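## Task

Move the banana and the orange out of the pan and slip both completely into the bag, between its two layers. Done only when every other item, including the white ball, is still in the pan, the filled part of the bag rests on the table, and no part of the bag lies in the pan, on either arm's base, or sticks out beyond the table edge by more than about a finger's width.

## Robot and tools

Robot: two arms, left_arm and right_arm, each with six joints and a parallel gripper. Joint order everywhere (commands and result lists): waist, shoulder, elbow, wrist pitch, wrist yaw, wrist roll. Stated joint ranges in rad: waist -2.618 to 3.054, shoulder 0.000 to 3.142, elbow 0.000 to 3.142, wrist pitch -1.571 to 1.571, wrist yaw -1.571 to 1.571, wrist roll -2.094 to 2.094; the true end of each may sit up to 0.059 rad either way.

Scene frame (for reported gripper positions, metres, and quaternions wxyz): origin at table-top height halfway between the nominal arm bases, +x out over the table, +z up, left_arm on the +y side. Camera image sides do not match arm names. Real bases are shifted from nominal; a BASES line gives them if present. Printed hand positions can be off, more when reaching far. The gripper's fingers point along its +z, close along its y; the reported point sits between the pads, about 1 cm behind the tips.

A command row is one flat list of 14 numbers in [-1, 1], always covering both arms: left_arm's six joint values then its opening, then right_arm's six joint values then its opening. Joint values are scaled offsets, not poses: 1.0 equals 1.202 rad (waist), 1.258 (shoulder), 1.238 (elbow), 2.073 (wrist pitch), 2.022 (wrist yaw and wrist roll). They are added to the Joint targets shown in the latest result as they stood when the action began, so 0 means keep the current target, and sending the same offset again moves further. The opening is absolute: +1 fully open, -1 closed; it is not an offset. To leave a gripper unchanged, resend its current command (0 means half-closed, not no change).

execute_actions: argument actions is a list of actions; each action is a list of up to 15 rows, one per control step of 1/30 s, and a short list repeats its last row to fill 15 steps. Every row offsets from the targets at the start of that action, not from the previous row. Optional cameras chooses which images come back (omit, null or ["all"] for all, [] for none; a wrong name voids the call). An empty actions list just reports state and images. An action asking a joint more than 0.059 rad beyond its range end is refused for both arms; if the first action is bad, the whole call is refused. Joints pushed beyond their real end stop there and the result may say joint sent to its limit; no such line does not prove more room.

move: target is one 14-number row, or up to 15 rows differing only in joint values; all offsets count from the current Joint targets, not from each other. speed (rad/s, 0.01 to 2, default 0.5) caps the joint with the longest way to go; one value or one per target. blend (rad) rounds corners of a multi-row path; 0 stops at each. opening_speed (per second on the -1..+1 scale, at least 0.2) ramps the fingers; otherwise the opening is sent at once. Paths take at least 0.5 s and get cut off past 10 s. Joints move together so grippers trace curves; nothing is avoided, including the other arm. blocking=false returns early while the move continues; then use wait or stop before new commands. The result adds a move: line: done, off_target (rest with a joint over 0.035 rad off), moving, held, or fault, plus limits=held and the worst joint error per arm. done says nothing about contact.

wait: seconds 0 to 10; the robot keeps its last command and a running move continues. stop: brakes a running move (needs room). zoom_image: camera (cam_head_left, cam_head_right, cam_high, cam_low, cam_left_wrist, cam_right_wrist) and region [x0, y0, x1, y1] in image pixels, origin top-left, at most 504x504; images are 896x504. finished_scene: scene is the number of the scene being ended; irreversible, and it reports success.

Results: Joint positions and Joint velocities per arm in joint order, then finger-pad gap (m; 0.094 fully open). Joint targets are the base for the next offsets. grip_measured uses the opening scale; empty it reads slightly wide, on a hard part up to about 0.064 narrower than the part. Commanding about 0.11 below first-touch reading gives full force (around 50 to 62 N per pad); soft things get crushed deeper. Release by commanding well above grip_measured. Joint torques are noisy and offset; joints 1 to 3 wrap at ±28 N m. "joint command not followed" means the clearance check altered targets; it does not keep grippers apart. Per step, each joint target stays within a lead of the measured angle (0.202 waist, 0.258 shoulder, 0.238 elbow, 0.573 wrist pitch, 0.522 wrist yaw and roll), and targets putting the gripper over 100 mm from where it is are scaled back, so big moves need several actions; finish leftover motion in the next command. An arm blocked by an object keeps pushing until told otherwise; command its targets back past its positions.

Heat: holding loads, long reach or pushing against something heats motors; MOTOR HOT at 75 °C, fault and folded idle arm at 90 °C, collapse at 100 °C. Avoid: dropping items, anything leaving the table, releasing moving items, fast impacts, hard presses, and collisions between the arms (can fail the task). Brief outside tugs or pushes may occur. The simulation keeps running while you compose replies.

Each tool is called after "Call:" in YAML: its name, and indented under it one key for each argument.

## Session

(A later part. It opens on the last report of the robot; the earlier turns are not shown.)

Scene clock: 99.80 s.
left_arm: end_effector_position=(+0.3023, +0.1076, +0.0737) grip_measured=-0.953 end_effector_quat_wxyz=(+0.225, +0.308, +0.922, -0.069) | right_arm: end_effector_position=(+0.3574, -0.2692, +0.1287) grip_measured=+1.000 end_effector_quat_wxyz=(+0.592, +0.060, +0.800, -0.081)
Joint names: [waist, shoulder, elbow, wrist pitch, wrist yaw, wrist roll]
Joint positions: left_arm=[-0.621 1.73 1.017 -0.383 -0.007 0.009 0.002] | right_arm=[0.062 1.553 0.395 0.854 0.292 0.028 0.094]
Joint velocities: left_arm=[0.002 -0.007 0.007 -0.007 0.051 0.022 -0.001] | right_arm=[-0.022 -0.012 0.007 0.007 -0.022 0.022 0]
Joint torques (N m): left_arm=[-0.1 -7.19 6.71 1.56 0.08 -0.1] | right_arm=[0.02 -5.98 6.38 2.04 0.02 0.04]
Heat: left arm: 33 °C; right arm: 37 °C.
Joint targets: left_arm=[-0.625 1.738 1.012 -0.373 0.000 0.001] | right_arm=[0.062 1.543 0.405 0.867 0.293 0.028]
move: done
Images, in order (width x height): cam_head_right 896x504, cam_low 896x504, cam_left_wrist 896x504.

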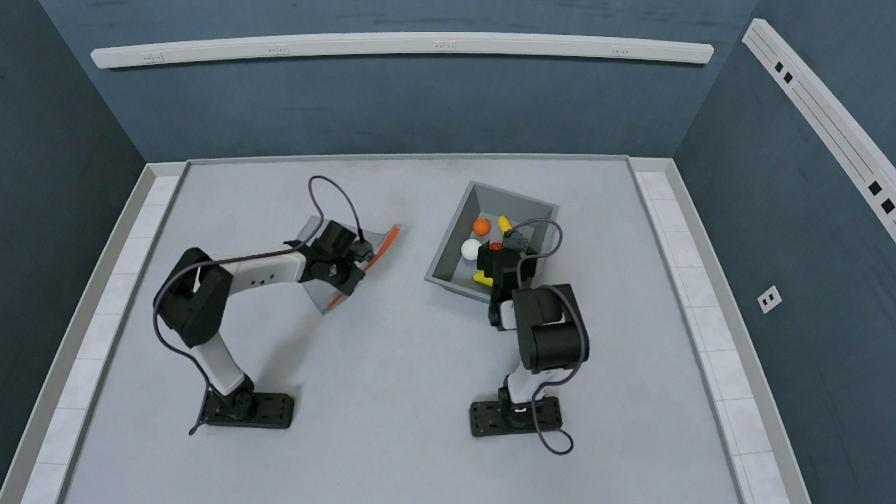

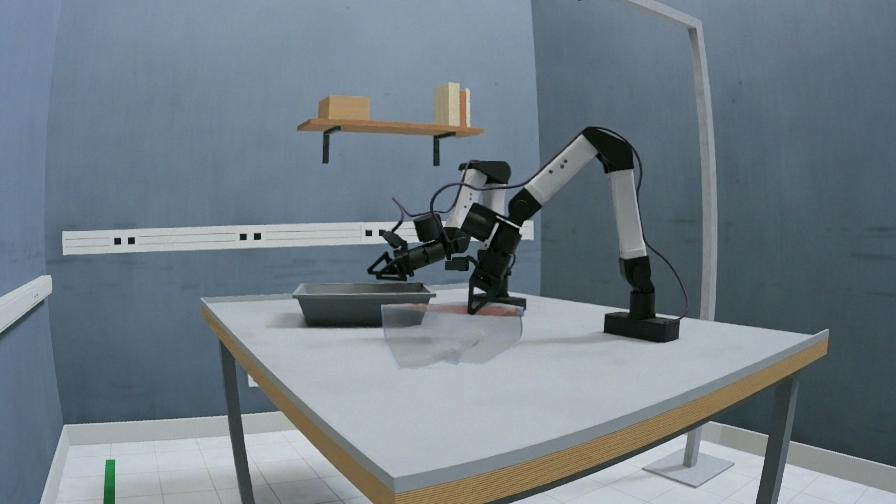

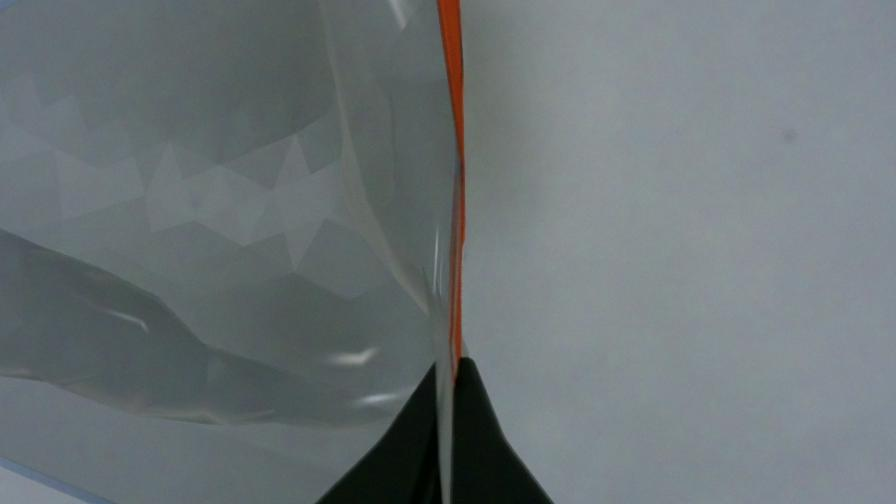

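Call:
execute_actions:
  actions: []

Scene clock: 101.10 s.
left_arm: end_effector_position=(+0.3025, +0.1075, +0.0738) grip_measured=-0.953 end_effector_quat_wxyz=(+0.225, +0.307, +0.922, -0.069) | right_arm: end_effector_position=(+0.3574, -0.2692, +0.1287) grip_measured=+1.000 end_effector_quat_wxyz=(+0.592, +0.060, +0.800, -0.081)
Joint names: [waist, shoulder, elbow, wrist pitch, wrist yaw, wrist roll]
Joint positions: left_arm=[-0.621 1.73 1.017 -0.382 -0.007 0.009 0.002] | right_arm=[0.062 1.553 0.395 0.854 0.292 0.028 0.094]
Joint velocities: left_arm=[0.017 -0.012 -0.012 0.007 -0.066 0.022 0.001] | right_arm=[-0.002 0.007 0.002 0.007 -0.022 -0.007 0]
Joint torques (N m): left_arm=[-0.09 -7.2 6.71 1.56 0.07 -0.11] | right_arm=[0.03 -6 6.39 2.04 0.03 0.05]
Heat: left arm: 33 °C; right arm: 37 °C.
Joint targets: left_arm=[-0.625 1.738 1.012 -0.373 0.000 0.001] | right_arm=[0.062 1.543 0.405 0.867 0.293 0.028]
Tool commands: left_gripper/opening=-1.0 right_gripper/opening=+1.0

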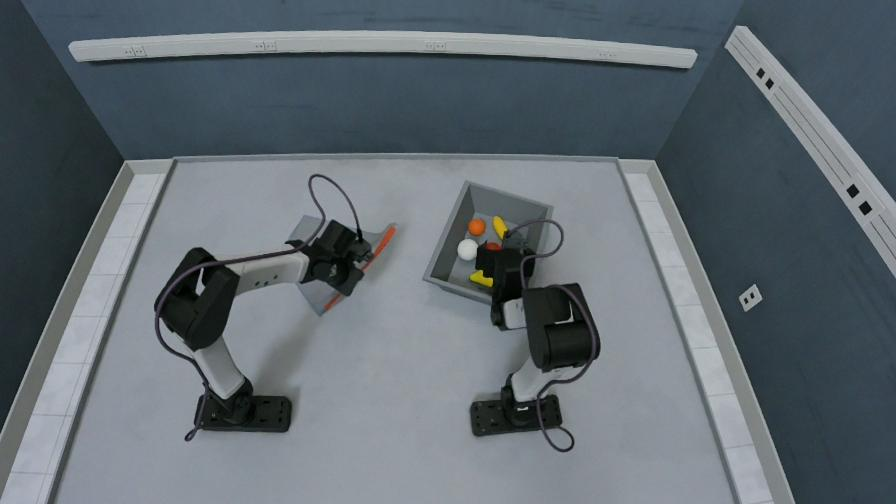

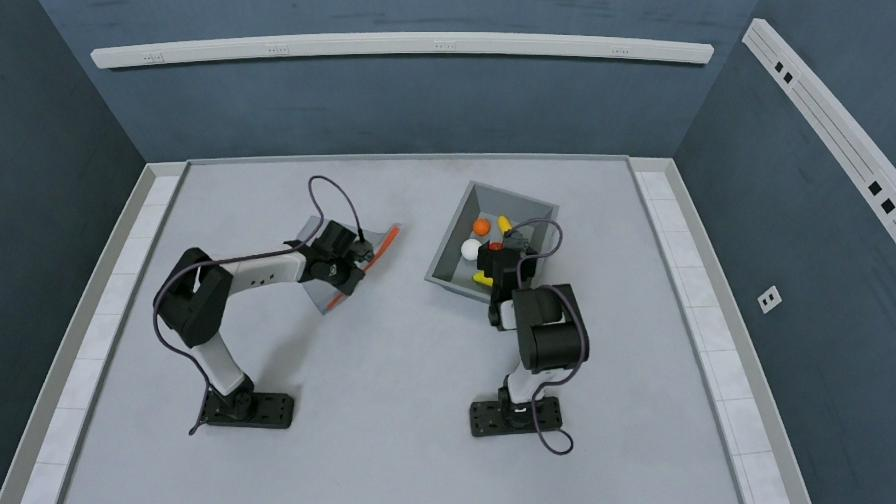

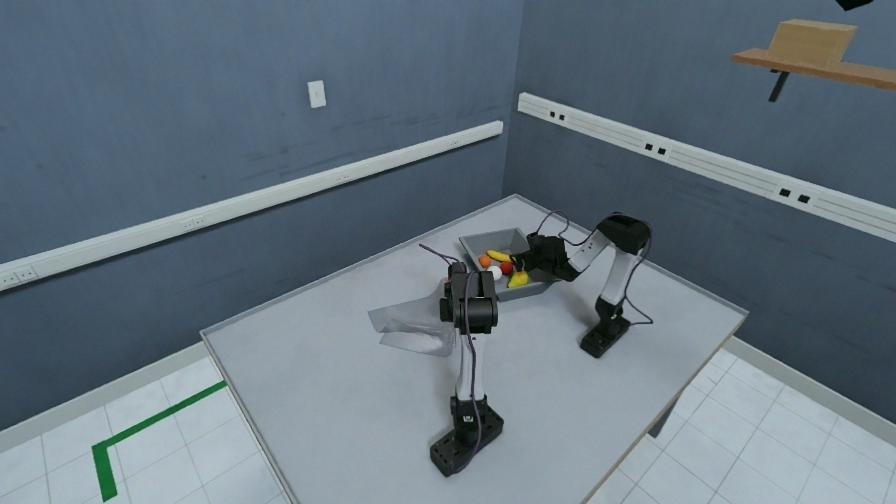

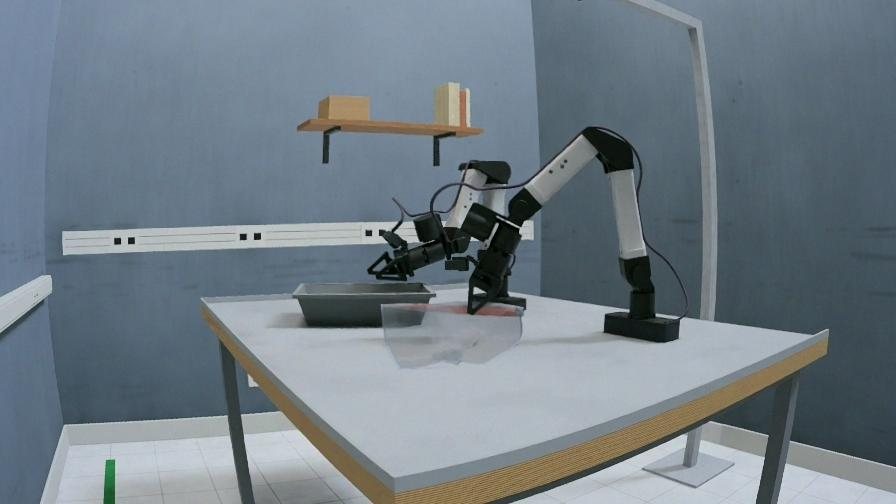

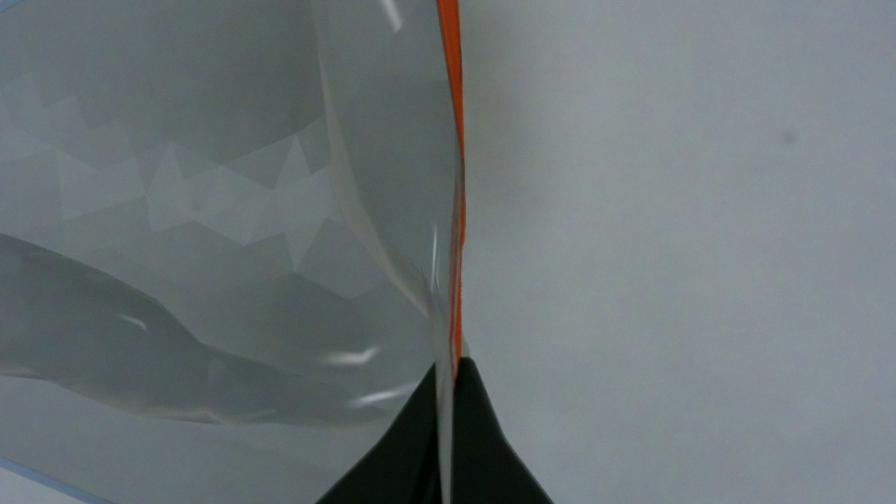

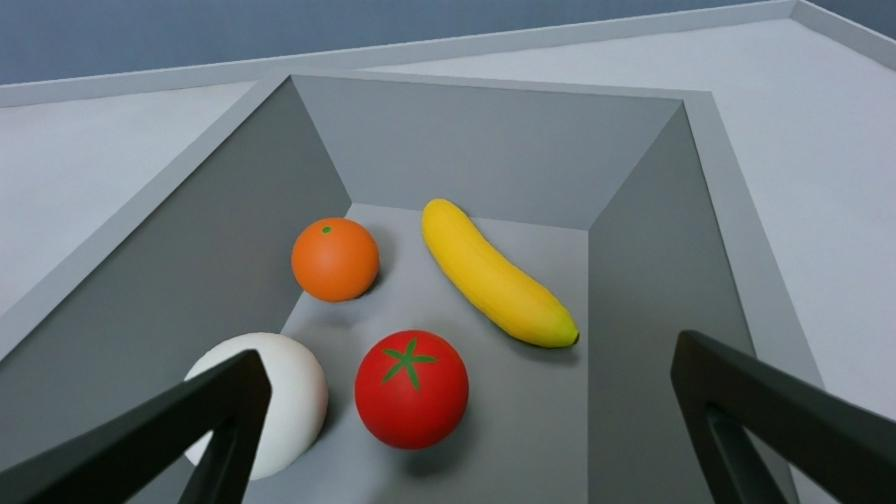

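Call:
zoom_image:
  camera: "cam_low"
  region: [350, 260, 570, 390]

Call:
zoom_image:
  camera: "cam_head_right"
  region: [270, 190, 440, 340]

Call:
zoom_image:
  camera: "cam_left_wrist"
  region: [300, 100, 620, 400]

Scaled by 2.291 from the camera's 896x504 image, which has a finer 1280x720 frame.

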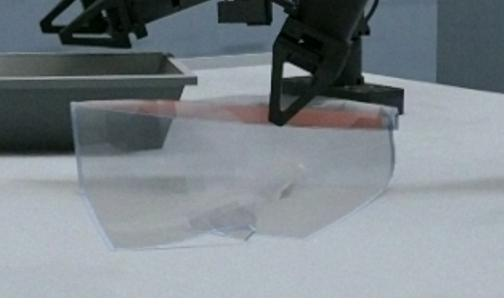

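Scaled by 2.965 from the camera's 896x504 image, which has a finer 1280x720 frame.

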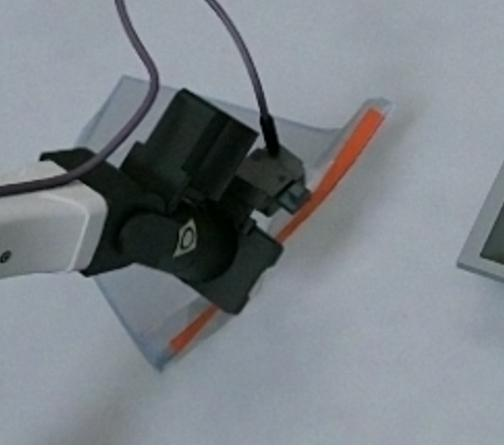

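Scaled by 1.575 from the camera's 896x504 image, which has a finer 1280x720 frame.

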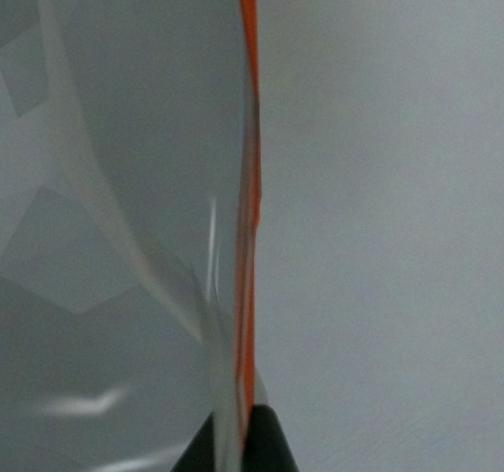

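Call:
move:
  target:
    - [-0.0707,0.1129,0.0864,-0.0318,0,-0.0425,-1,0,0,0,0,0,0,1]
    - [-0.1373,0.1622,0.0517,0.0183,0,-0.0821,-1,0,0,0,0,0,0,1]
  speed: 0.12
  blend: 0.05
  cameras: ["cam_head_right","cam_low","cam_left_wrist"]

Call:
zoom_image:
  camera: "cam_low"
  region: [350, 260, 570, 390]

Call:
zoom_image:
  camera: "cam_head_right"
  region: [270, 190, 440, 340]

Scene clock: 105.17 s.
left_arm: end_effector_position=(+0.2688, +0.0489, +0.0238) grip_measured=-0.953 end_effector_quat_wxyz=(+0.172, +0.310, +0.931, -0.085) | right_arm: end_effector_position=(+0.3574, -0.2692, +0.1287) grip_measured=+1.000 end_effector_quat_wxyz=(+0.592, +0.060, +0.800, -0.081)
Joint names: [waist, shoulder, elbow, wrist pitch, wrist yaw, wrist roll]
Joint positions: left_arm=[-0.785 1.925 1.084 -0.345 -0.007 -0.156 0.002] | right_arm=[0.062 1.553 0.395 0.854 0.292 0.028 0.094]
Joint velocities: left_arm=[0.002 -0.017 -0.002 -0.022 -0.037 -0.007 0] | right_arm=[-0.007 -0.007 0.022 -0.037 0.037 0.051 0]
Joint torques (N m): left_arm=[-0.2 -7.66 5.78 1.39 0.06 -0.11] | right_arm=[-0.01 -6.01 6.39 2.03 0.02 0.04]
Heat: left arm: 33 °C; right arm: 37 °C.
Joint targets: left_arm=[-0.790 1.942 1.076 -0.335 0.000 -0.165] | right_arm=[0.062 1.543 0.405 0.867 0.293 0.028]
move: done
Images, in order (width x height): cam_head_right 896x504, cam_low 896x504, cam_left_wrist 896x504.

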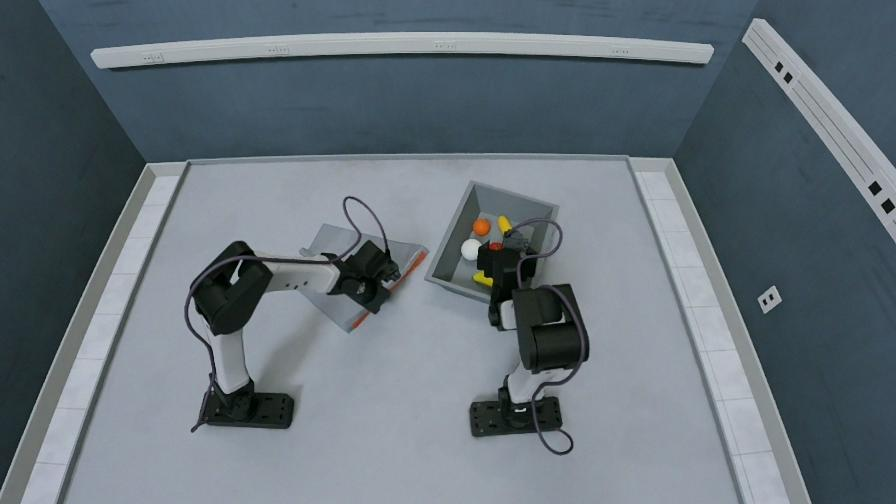

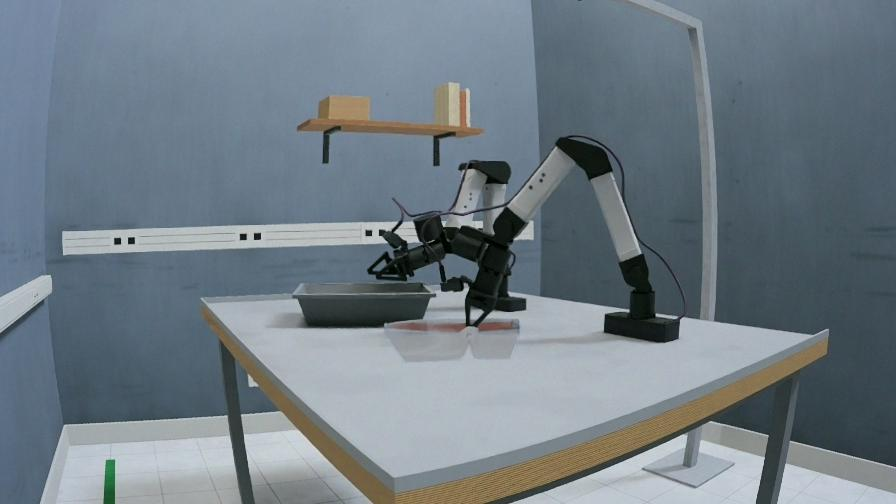

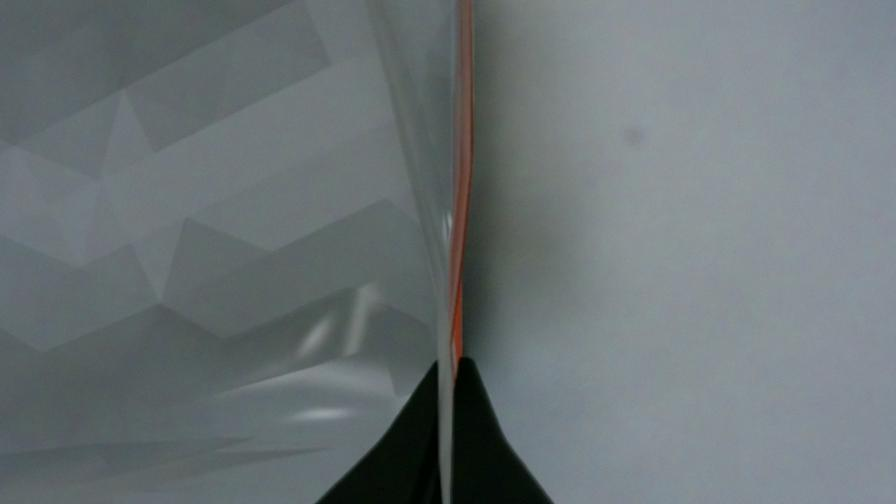

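Scaled by 2.291 from the camera's 896x504 image, which has a finer 1280x720 frame.

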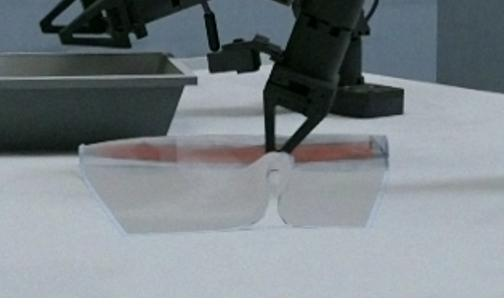

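Scaled by 2.965 from the camera's 896x504 image, which has a finer 1280x720 frame.

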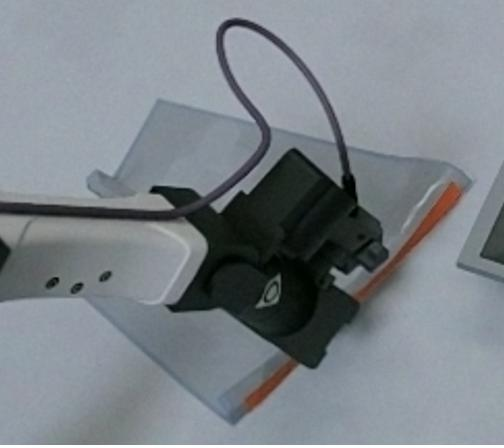

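Call:
move:
  target: [0,0,0,0,0,0,0.3,0,0,0,0,0,0,1]
  opening_speed: 0.6
  cameras: ["cam_head_right","cam_low","cam_left_wrist"]

Call:
zoom_image:
  camera: "cam_low"
  region: [350, 260, 570, 390]

Scene clock: 108.07 s.
left_arm: end_effector_position=(+0.2691, +0.0486, +0.0240) grip_measured=+0.298 end_effector_quat_wxyz=(+0.172, +0.309, +0.931, -0.086) | right_arm: end_effector_position=(+0.3574, -0.2692, +0.1287) grip_measured=+1.000 end_effector_quat_wxyz=(+0.592, +0.060, +0.800, -0.081)
Joint names: [waist, shoulder, elbow, wrist pitch, wrist yaw, wrist roll]
Joint positions: left_arm=[-0.785 1.925 1.084 -0.343 -0.007 -0.157 0.061] | right_arm=[0.062 1.553 0.395 0.854 0.292 0.028 0.094]
Joint velocities: left_arm=[0.017 -0.032 -0.007 0.022 0.007 -0.007 0] | right_arm=[0.007 -0.007 0.002 0.095 -0.081 0.022 0]
Joint torques (N m): left_arm=[-0.2 -7.68 5.82 1.37 0.06 -0.11] | right_arm=[0.01 -6.04 6.38 2.04 0.03 0.05]
Heat: left arm: 32 °C; right arm: 37 °C.
Joint targets: left_arm=[-0.790 1.942 1.076 -0.335 0.000 -0.165] | right_arm=[0.062 1.543 0.405 0.867 0.293 0.028]
move: done
Images, in order (width x height): cam_head_right 896x504, cam_low 896x504, cam_left_wrist 896x504.

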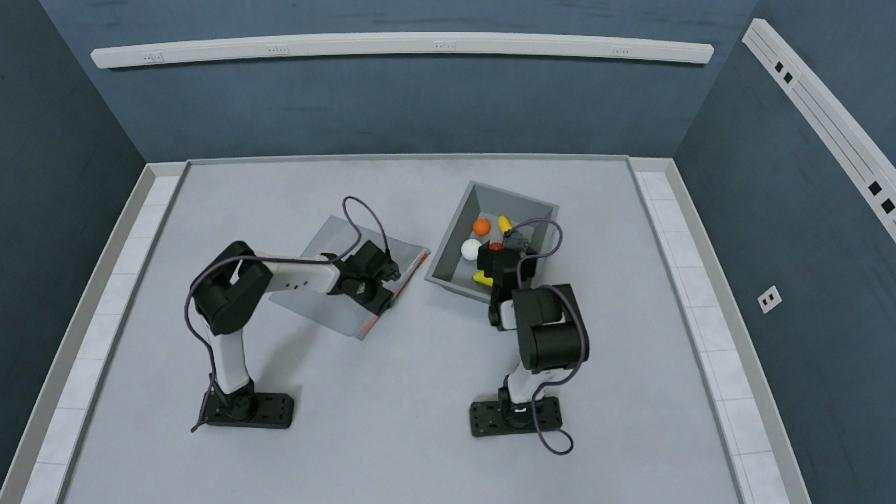

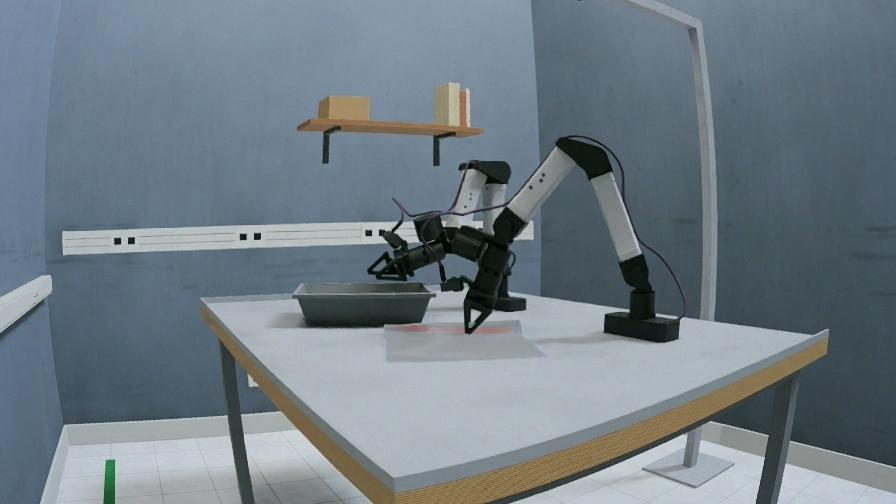

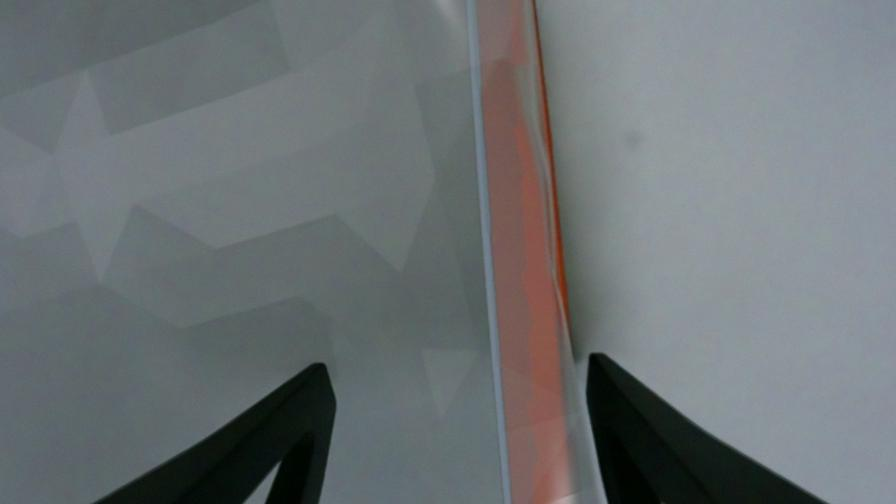

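Scaled by 2.291 from the camera's 896x504 image, which has a finer 1280x720 frame.

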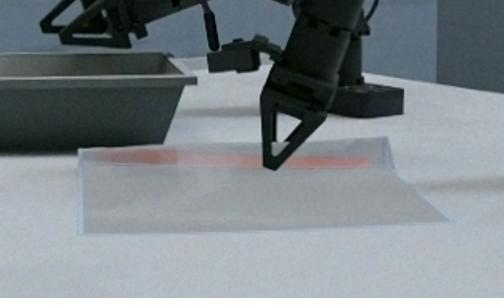

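Call:
zoom_image:
  camera: "cam_left_wrist"
  region: [400, 0, 660, 250]

Call:
zoom_image:
  camera: "cam_left_wrist"
  region: [400, 254, 660, 504]

Call:
zoom_image:
  camera: "cam_head_right"
  region: [340, 220, 450, 350]

Scaled by 1.938 from the camera's 896x504 image, which has a finer 1280x720 frame.

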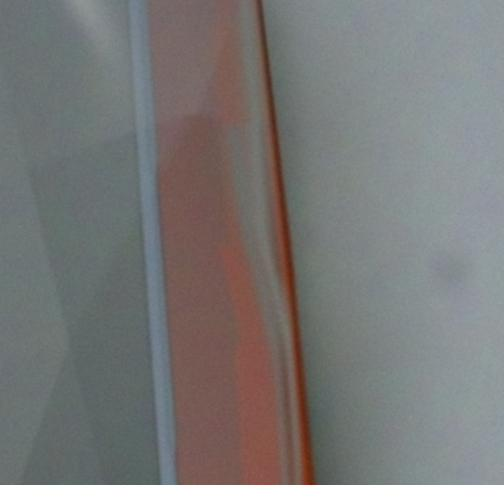

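Scaled by 1.938 from the camera's 896x504 image, which has a finer 1280x720 frame.

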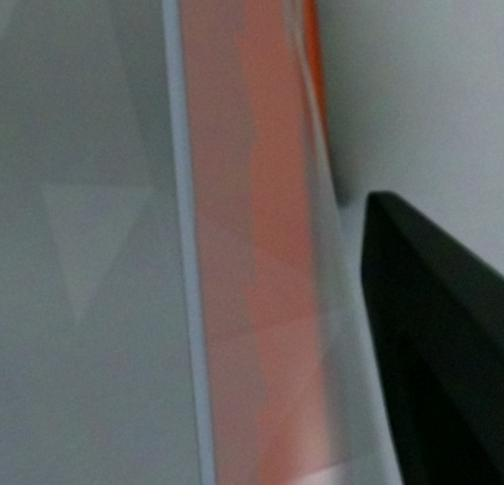

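Scaled by 3.877 from the camera's 896x504 image, which has a finer 1280x720 frame.

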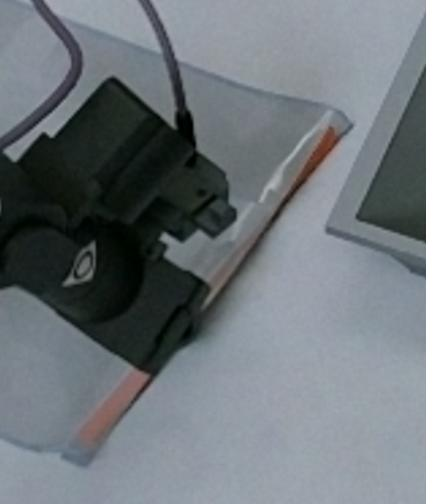

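Call:
move:
  target:
    - [-0.0,-0.0493,0.0347,-0.0502,0,0,0.3,0,0,0,0,0,0,1]
    - [0,-0.31,-0.0258,-0.0275,0,0,0.3,0,0,0,0,0,0,1]
  speed: 0.4
  blend: 0.03
  cameras: ["cam_head_right","cam_low","cam_left_wrist"]

Call:
zoom_image:
  camera: "cam_low"
  region: [350, 260, 570, 390]

Call:
zoom_image:
  camera: "cam_head_right"
  region: [270, 190, 440, 340]

Call:
zoom_image:
  camera: "cam_left_wrist"
  region: [300, 0, 700, 300]

Scene clock: 110.47 s.
left_arm: end_effector_position=(+0.2695, +0.0481, +0.1485) grip_measured=+0.298 end_effector_quat_wxyz=(+0.290, +0.298, +0.898, -0.147) | right_arm: end_effector_position=(+0.3574, -0.2692, +0.1287) grip_measured=+1.000 end_effector_quat_wxyz=(+0.592, +0.060, +0.800, -0.081)
Joint names: [waist, shoulder, elbow, wrist pitch, wrist yaw, wrist roll]
Joint positions: left_arm=[-0.785 1.568 1.055 -0.397 -0.007 -0.157 0.061] | right_arm=[0.062 1.553 0.395 0.854 0.292 0.028 0.094]
Joint velocities: left_arm=[0.007 -0.017 -0.002 -0.022 0.007 -0.037 0.001] | right_arm=[-0.002 -0.002 -0.022 -0.022 -0.037 0.037 0]
Joint torques (N m): left_arm=[-0.18 -8.24 6.9 1.84 0.07 -0.12] | right_arm=[0.05 -6.02 6.41 2.04 0.03 0.05]
Heat: left arm: 33 °C; right arm: 37 °C.
Joint targets: left_arm=[-0.790 1.552 1.044 -0.392 0.000 -0.165] | right_arm=[0.062 1.543 0.405 0.867 0.293 0.028]
move: done
Images, in order (width x height): cam_head_right 896x504, cam_low 896x504, cam_left_wrist 896x504.

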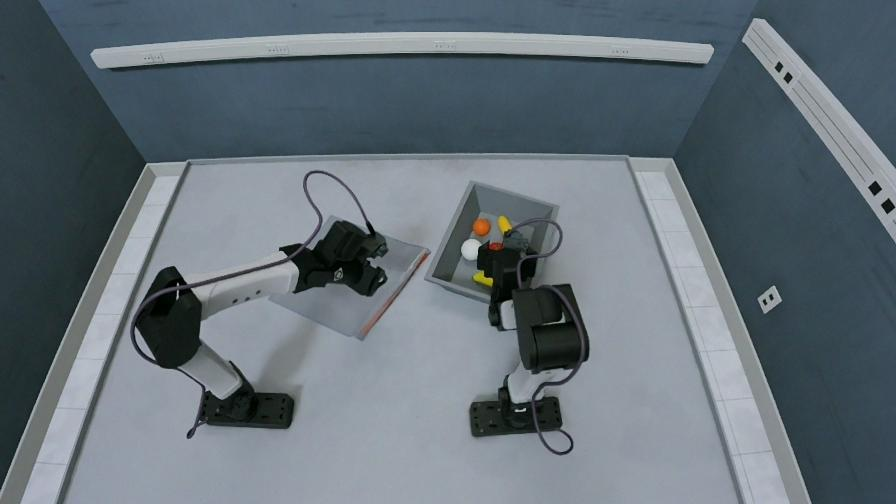

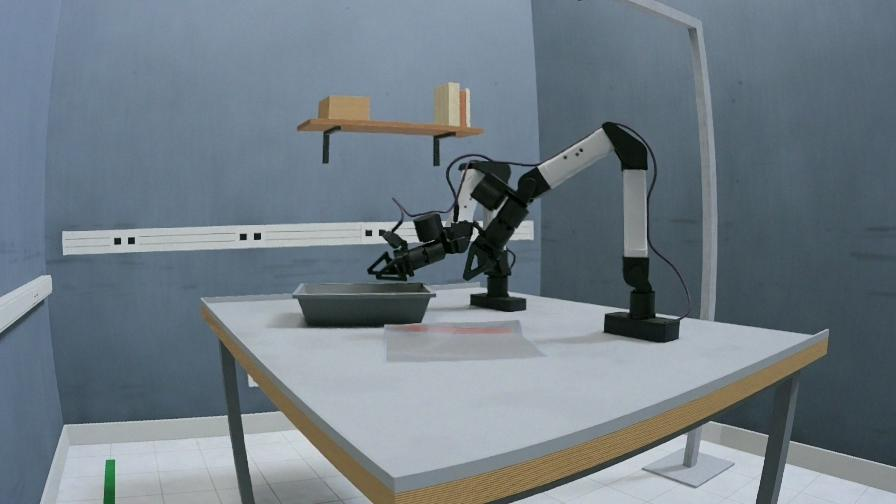

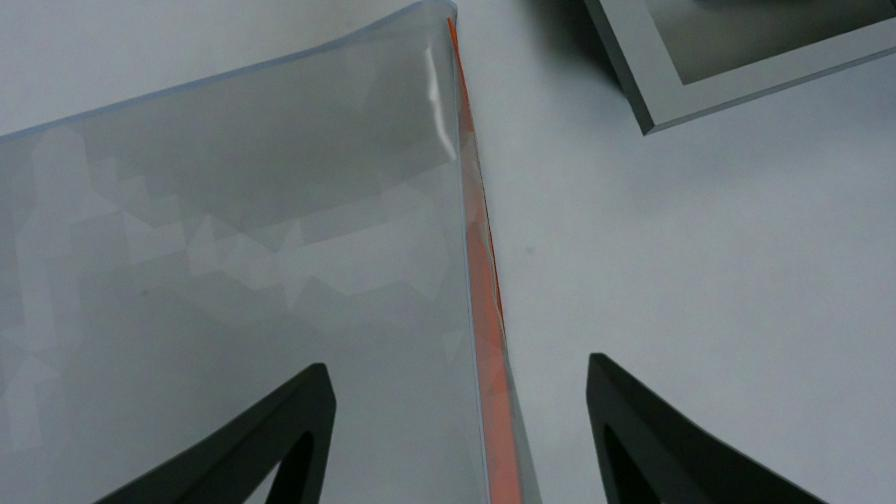

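Scaled by 2.291 from the camera's 896x504 image, which has a finer 1280x720 frame.

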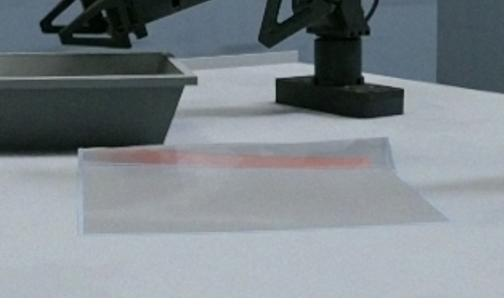

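Scaled by 2.965 from the camera's 896x504 image, which has a finer 1280x720 frame.

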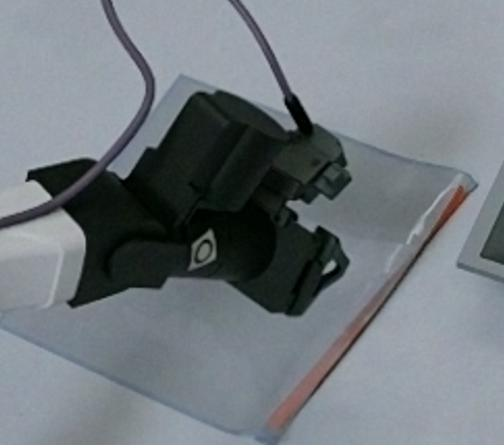

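Scaled by 1.260 from the camera's 896x504 image, which has a finer 1280x720 frame.

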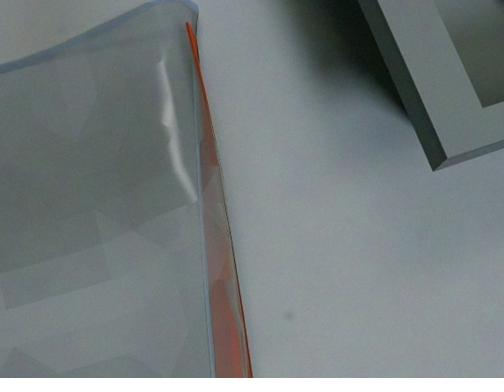

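Call:
move:
  target: [0,0.2607,0.0606,-0.0227,0,-0.0272,0.3,0,0,0,0,0,0,1]
  speed: 0.4
  cameras: ["cam_left_wrist"]

Scene clock: 115.90 s.
left_arm: end_effector_position=(+0.2635, +0.0543, +0.0420) grip_measured=+0.298 end_effector_quat_wxyz=(+0.163, +0.284, +0.941, -0.087) | right_arm: end_effector_position=(+0.3574, -0.2692, +0.1287) grip_measured=+1.000 end_effector_quat_wxyz=(+0.592, +0.060, +0.800, -0.081)
Joint names: [waist, shoulder, elbow, wrist pitch, wrist yaw, wrist roll]
Joint positions: left_arm=[-0.785 1.869 1.098 -0.427 -0.007 -0.212 0.061] | right_arm=[0.062 1.553 0.395 0.854 0.292 0.028 0.094]
Joint velocities: left_arm=[-0.007 -0.012 0.012 0.007 -0.051 -0.007 0] | right_arm=[-0.007 0.007 -0.007 -0.022 -0.037 0.037 0]
Joint torques (N m): left_arm=[-0.2 -7.88 8.91 1.11 0.07 -0.11] | right_arm=[0.02 -6.01 6.39 2.04 0.03 0.04]
Heat: left arm: 32 °C; right arm: 37 °C.
Joint targets: left_arm=[-0.790 1.880 1.119 -0.439 0.000 -0.220] | right_arm=[0.062 1.543 0.405 0.867 0.293 0.028]
move: done
Images, in order (width x height): cam_left_wrist 896x504.

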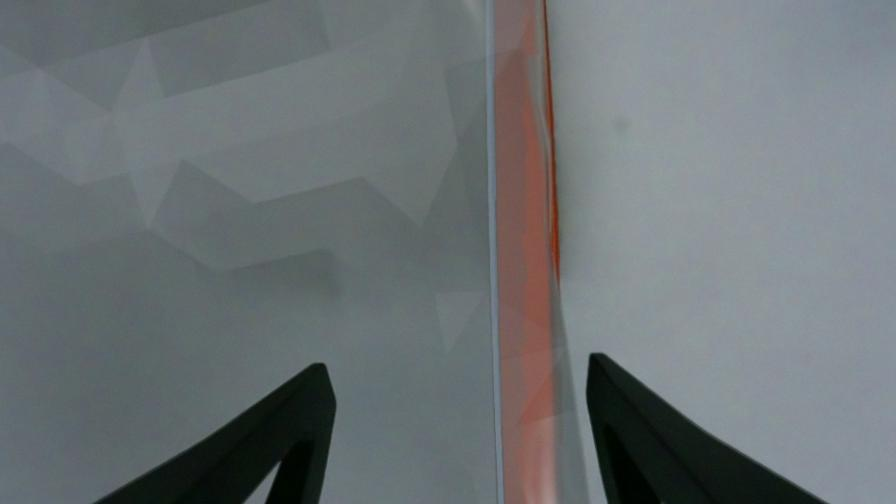

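Call:
move:
  target: [0,0.0596,-0.0428,0.0622,0,0,0.3,0,0,0,0,0,0,1]
  speed: 0.08
  cameras: ["cam_left_wrist"]

Call:
zoom_image:
  camera: "cam_left_wrist"
  region: [280, 250, 680, 504]

Scene clock: 118.30 s.
left_arm: end_effector_position=(+0.2707, +0.0469, +0.0213) grip_measured=+0.298 end_effector_quat_wxyz=(+0.174, +0.283, +0.938, -0.093) | right_arm: end_effector_position=(+0.3574, -0.2692, +0.1287) grip_measured=+1.000 end_effector_quat_wxyz=(+0.592, +0.060, +0.800, -0.081)
Joint names: [waist, shoulder, elbow, wrist pitch, wrist yaw, wrist roll]
Joint positions: left_arm=[-0.785 1.933 1.078 -0.319 -0.007 -0.212 0.061] | right_arm=[0.062 1.553 0.395 0.854 0.292 0.028 0.094]
Joint velocities: left_arm=[-0.007 0.027 -0.002 0.066 0.051 0.066 0.001] | right_arm=[0.007 0.012 0.007 -0.037 0.066 0.081 0]
Joint torques (N m): left_arm=[-0.2 -7.36 5.38 1.4 0.06 -0.11] | right_arm=[0.02 -6.01 6.39 2.04 0.03 0.04]
Heat: left arm: 32 °C; right arm: 37 °C.
Joint targets: left_arm=[-0.790 1.955 1.066 -0.310 0.000 -0.220] | right_arm=[0.062 1.543 0.405 0.867 0.293 0.028]
move: done
Images, in order (width x height): cam_left_wrist 896x504.

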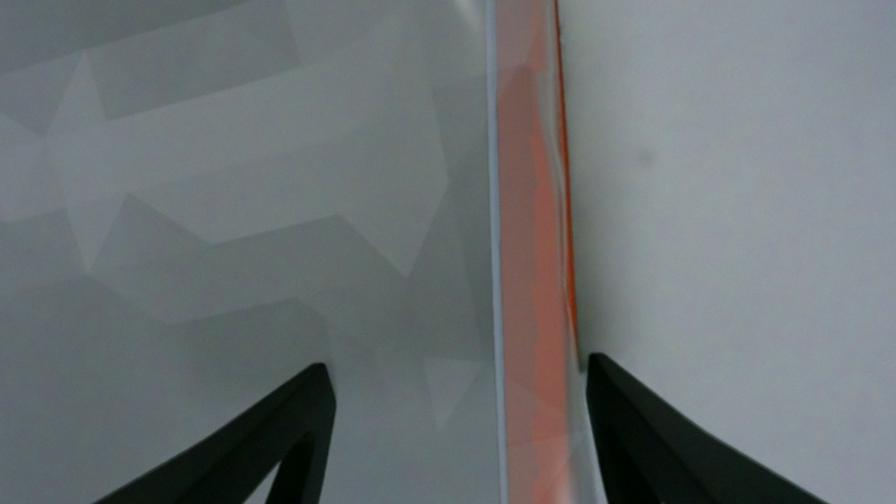

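Scaled by 1.260 from the camera's 896x504 image, which has a finer 1280x720 frame.

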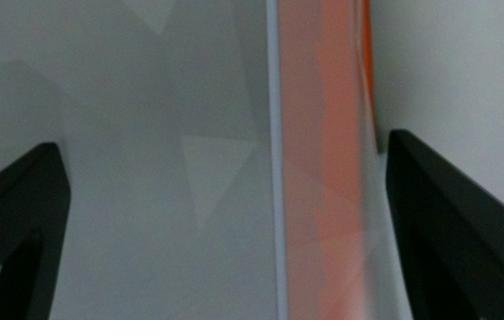

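Call:
move:
  target: [0,0.0056,-0.0065,0.0072,0,0,0.4,0,0,0,0,0,0,1]
  speed: 0.08
  cameras: ["cam_left_wrist"]

Call:
zoom_image:
  camera: "cam_left_wrist"
  region: [280, 250, 680, 504]

Scene clock: 119.27 s.
left_arm: end_effector_position=(+0.2710, +0.0466, +0.0199) grip_measured=+0.398 end_effector_quat_wxyz=(+0.176, +0.283, +0.938, -0.094) | right_arm: end_effector_position=(+0.3574, -0.2692, +0.1287) grip_measured=+1.000 end_effector_quat_wxyz=(+0.592, +0.060, +0.800, -0.081)
Joint names: [waist, shoulder, elbow, wrist pitch, wrist yaw, wrist roll]
Joint positions: left_arm=[-0.785 1.936 1.074 -0.308 -0.007 -0.212 0.066] | right_arm=[0.062 1.553 0.395 0.854 0.292 0.028 0.094]
Joint velocities: left_arm=[-0.017 -0.012 -0.007 0.022 0.007 0.066 0.001] | right_arm=[0.002 -0.002 -0.007 0.037 -0.051 0.007 0]
Joint torques (N m): left_arm=[-0.18 -6.98 4.98 1.43 0.07 -0.11] | right_arm=[0.03 -6.01 6.39 2.03 0.03 0.04]
Heat: left arm: 32 °C; right arm: 38 °C.
Joint targets: left_arm=[-0.790 1.962 1.058 -0.295 0.000 -0.220] | right_arm=[0.062 1.543 0.405 0.867 0.293 0.028]
move: done
Images, in order (width x height): cam_left_wrist 896x504.

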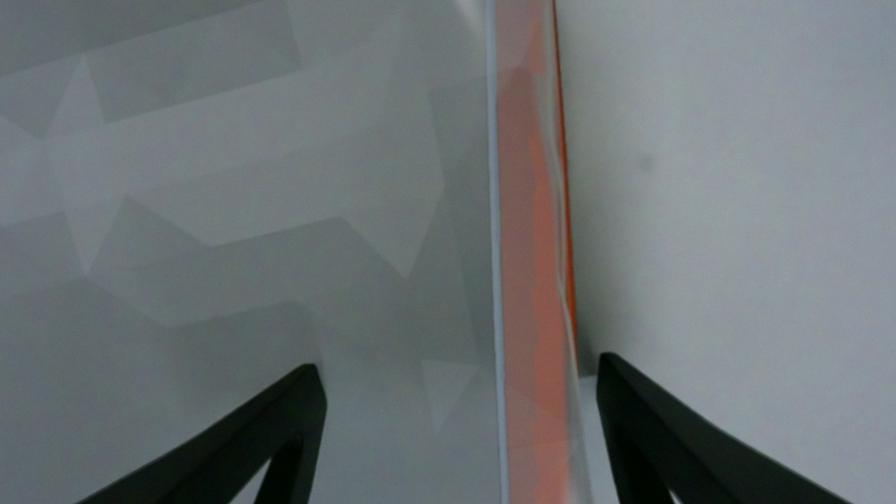

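Scaled by 1.260 from the camera's 896x504 image, which has a finer 1280x720 frame.

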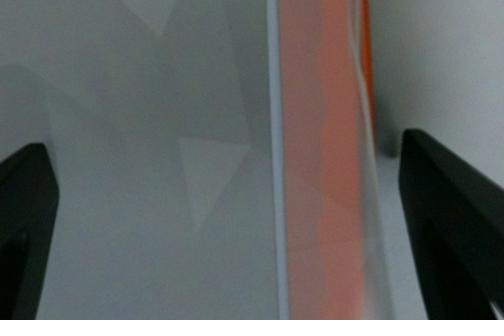

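Call:
move:
  target: [-0.0666,0,0,0,0,-0.0396,-1,0,0,0,0,0,0,1]
  speed: 0.04
  opening_speed: 0.6
  cameras: ["cam_left_wrist","cam_low","cam_head_right"]

Call:
zoom_image:
  camera: "cam_left_wrist"
  region: [280, 250, 680, 504]

Call:
zoom_image:
  camera: "cam_low"
  region: [350, 260, 570, 390]

Scene clock: 122.27 s.
left_arm: end_effector_position=(+0.2486, +0.0235, +0.0195) grip_measured=-0.962 end_effector_quat_wxyz=(+0.172, +0.282, +0.937, -0.109) | right_arm: end_effector_position=(+0.3574, -0.2692, +0.1287) grip_measured=+1.000 end_effector_quat_wxyz=(+0.592, +0.060, +0.800, -0.081)
Joint names: [waist, shoulder, elbow, wrist pitch, wrist yaw, wrist roll]
Joint positions: left_arm=[-0.863 1.938 1.071 -0.293 -0.009 -0.292 0.002] | right_arm=[0.062 1.553 0.395 0.854 0.292 0.028 0.094]
Joint velocities: left_arm=[0.007 -0.002 0.007 -0.022 0.007 0.037 -0.001] | right_arm=[0.007 -0.007 0.002 -0.037 -0.066 -0.022 0]
Joint torques (N m): left_arm=[-0.4 -7.25 5.31 1.31 0.08 -0.12] | right_arm=[0.03 -6.01 6.41 2.04 0.03 0.04]
Heat: left arm: 32 °C; right arm: 38 °C.
Joint targets: left_arm=[-0.871 1.962 1.058 -0.295 0.000 -0.300] | right_arm=[0.062 1.543 0.405 0.867 0.293 0.028]
move: done
Images, in order (width x height): cam_head_right 896x504, cam_low 896x504, cam_left_wrist 896x504.

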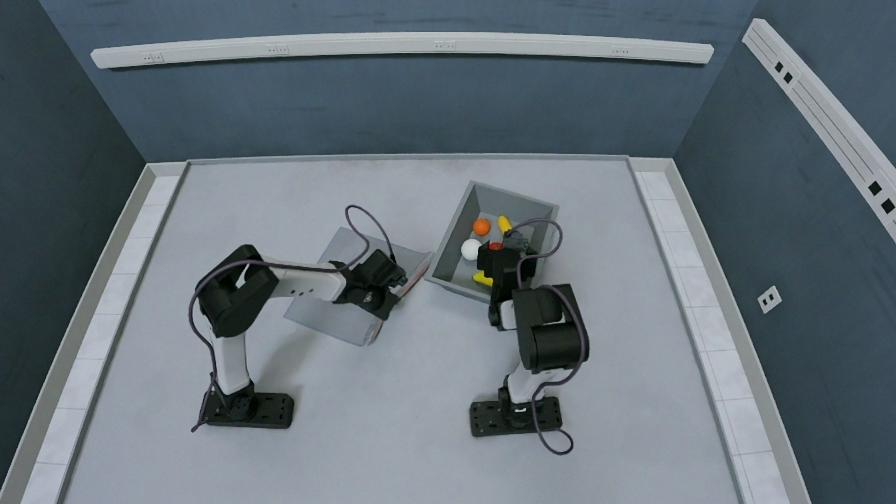

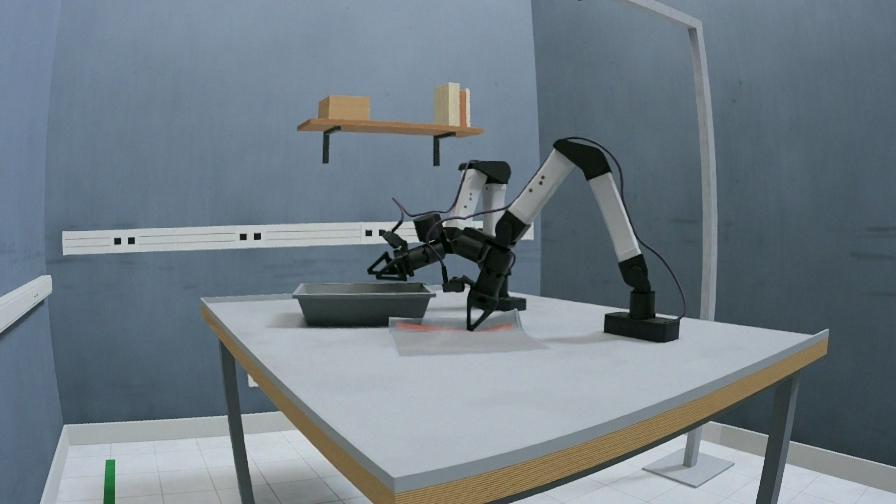

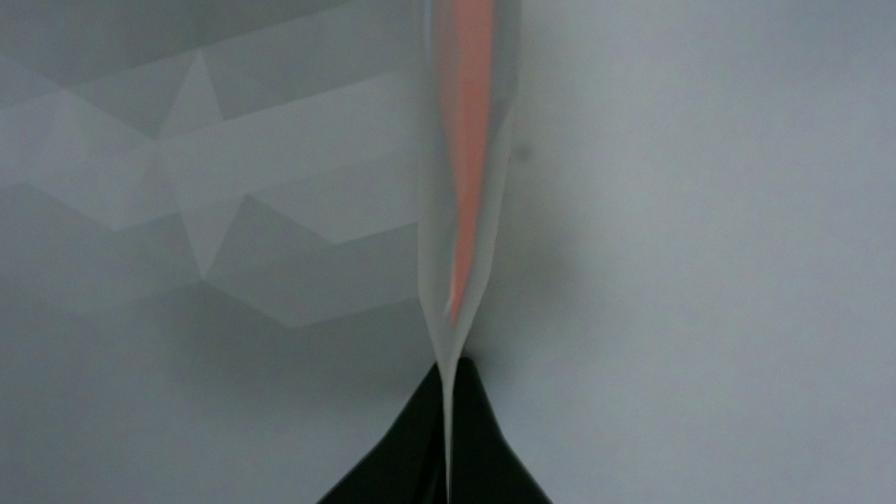

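Scaled by 1.260 from the camera's 896x504 image, which has a finer 1280x720 frame.

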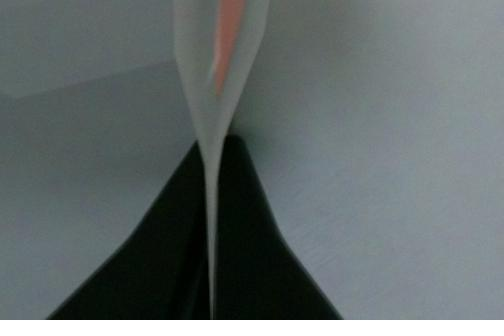

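Scaled by 2.291 from the camera's 896x504 image, which has a finer 1280x720 frame.

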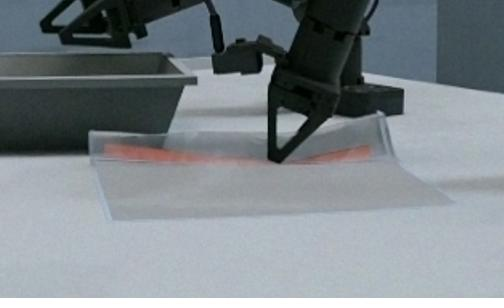

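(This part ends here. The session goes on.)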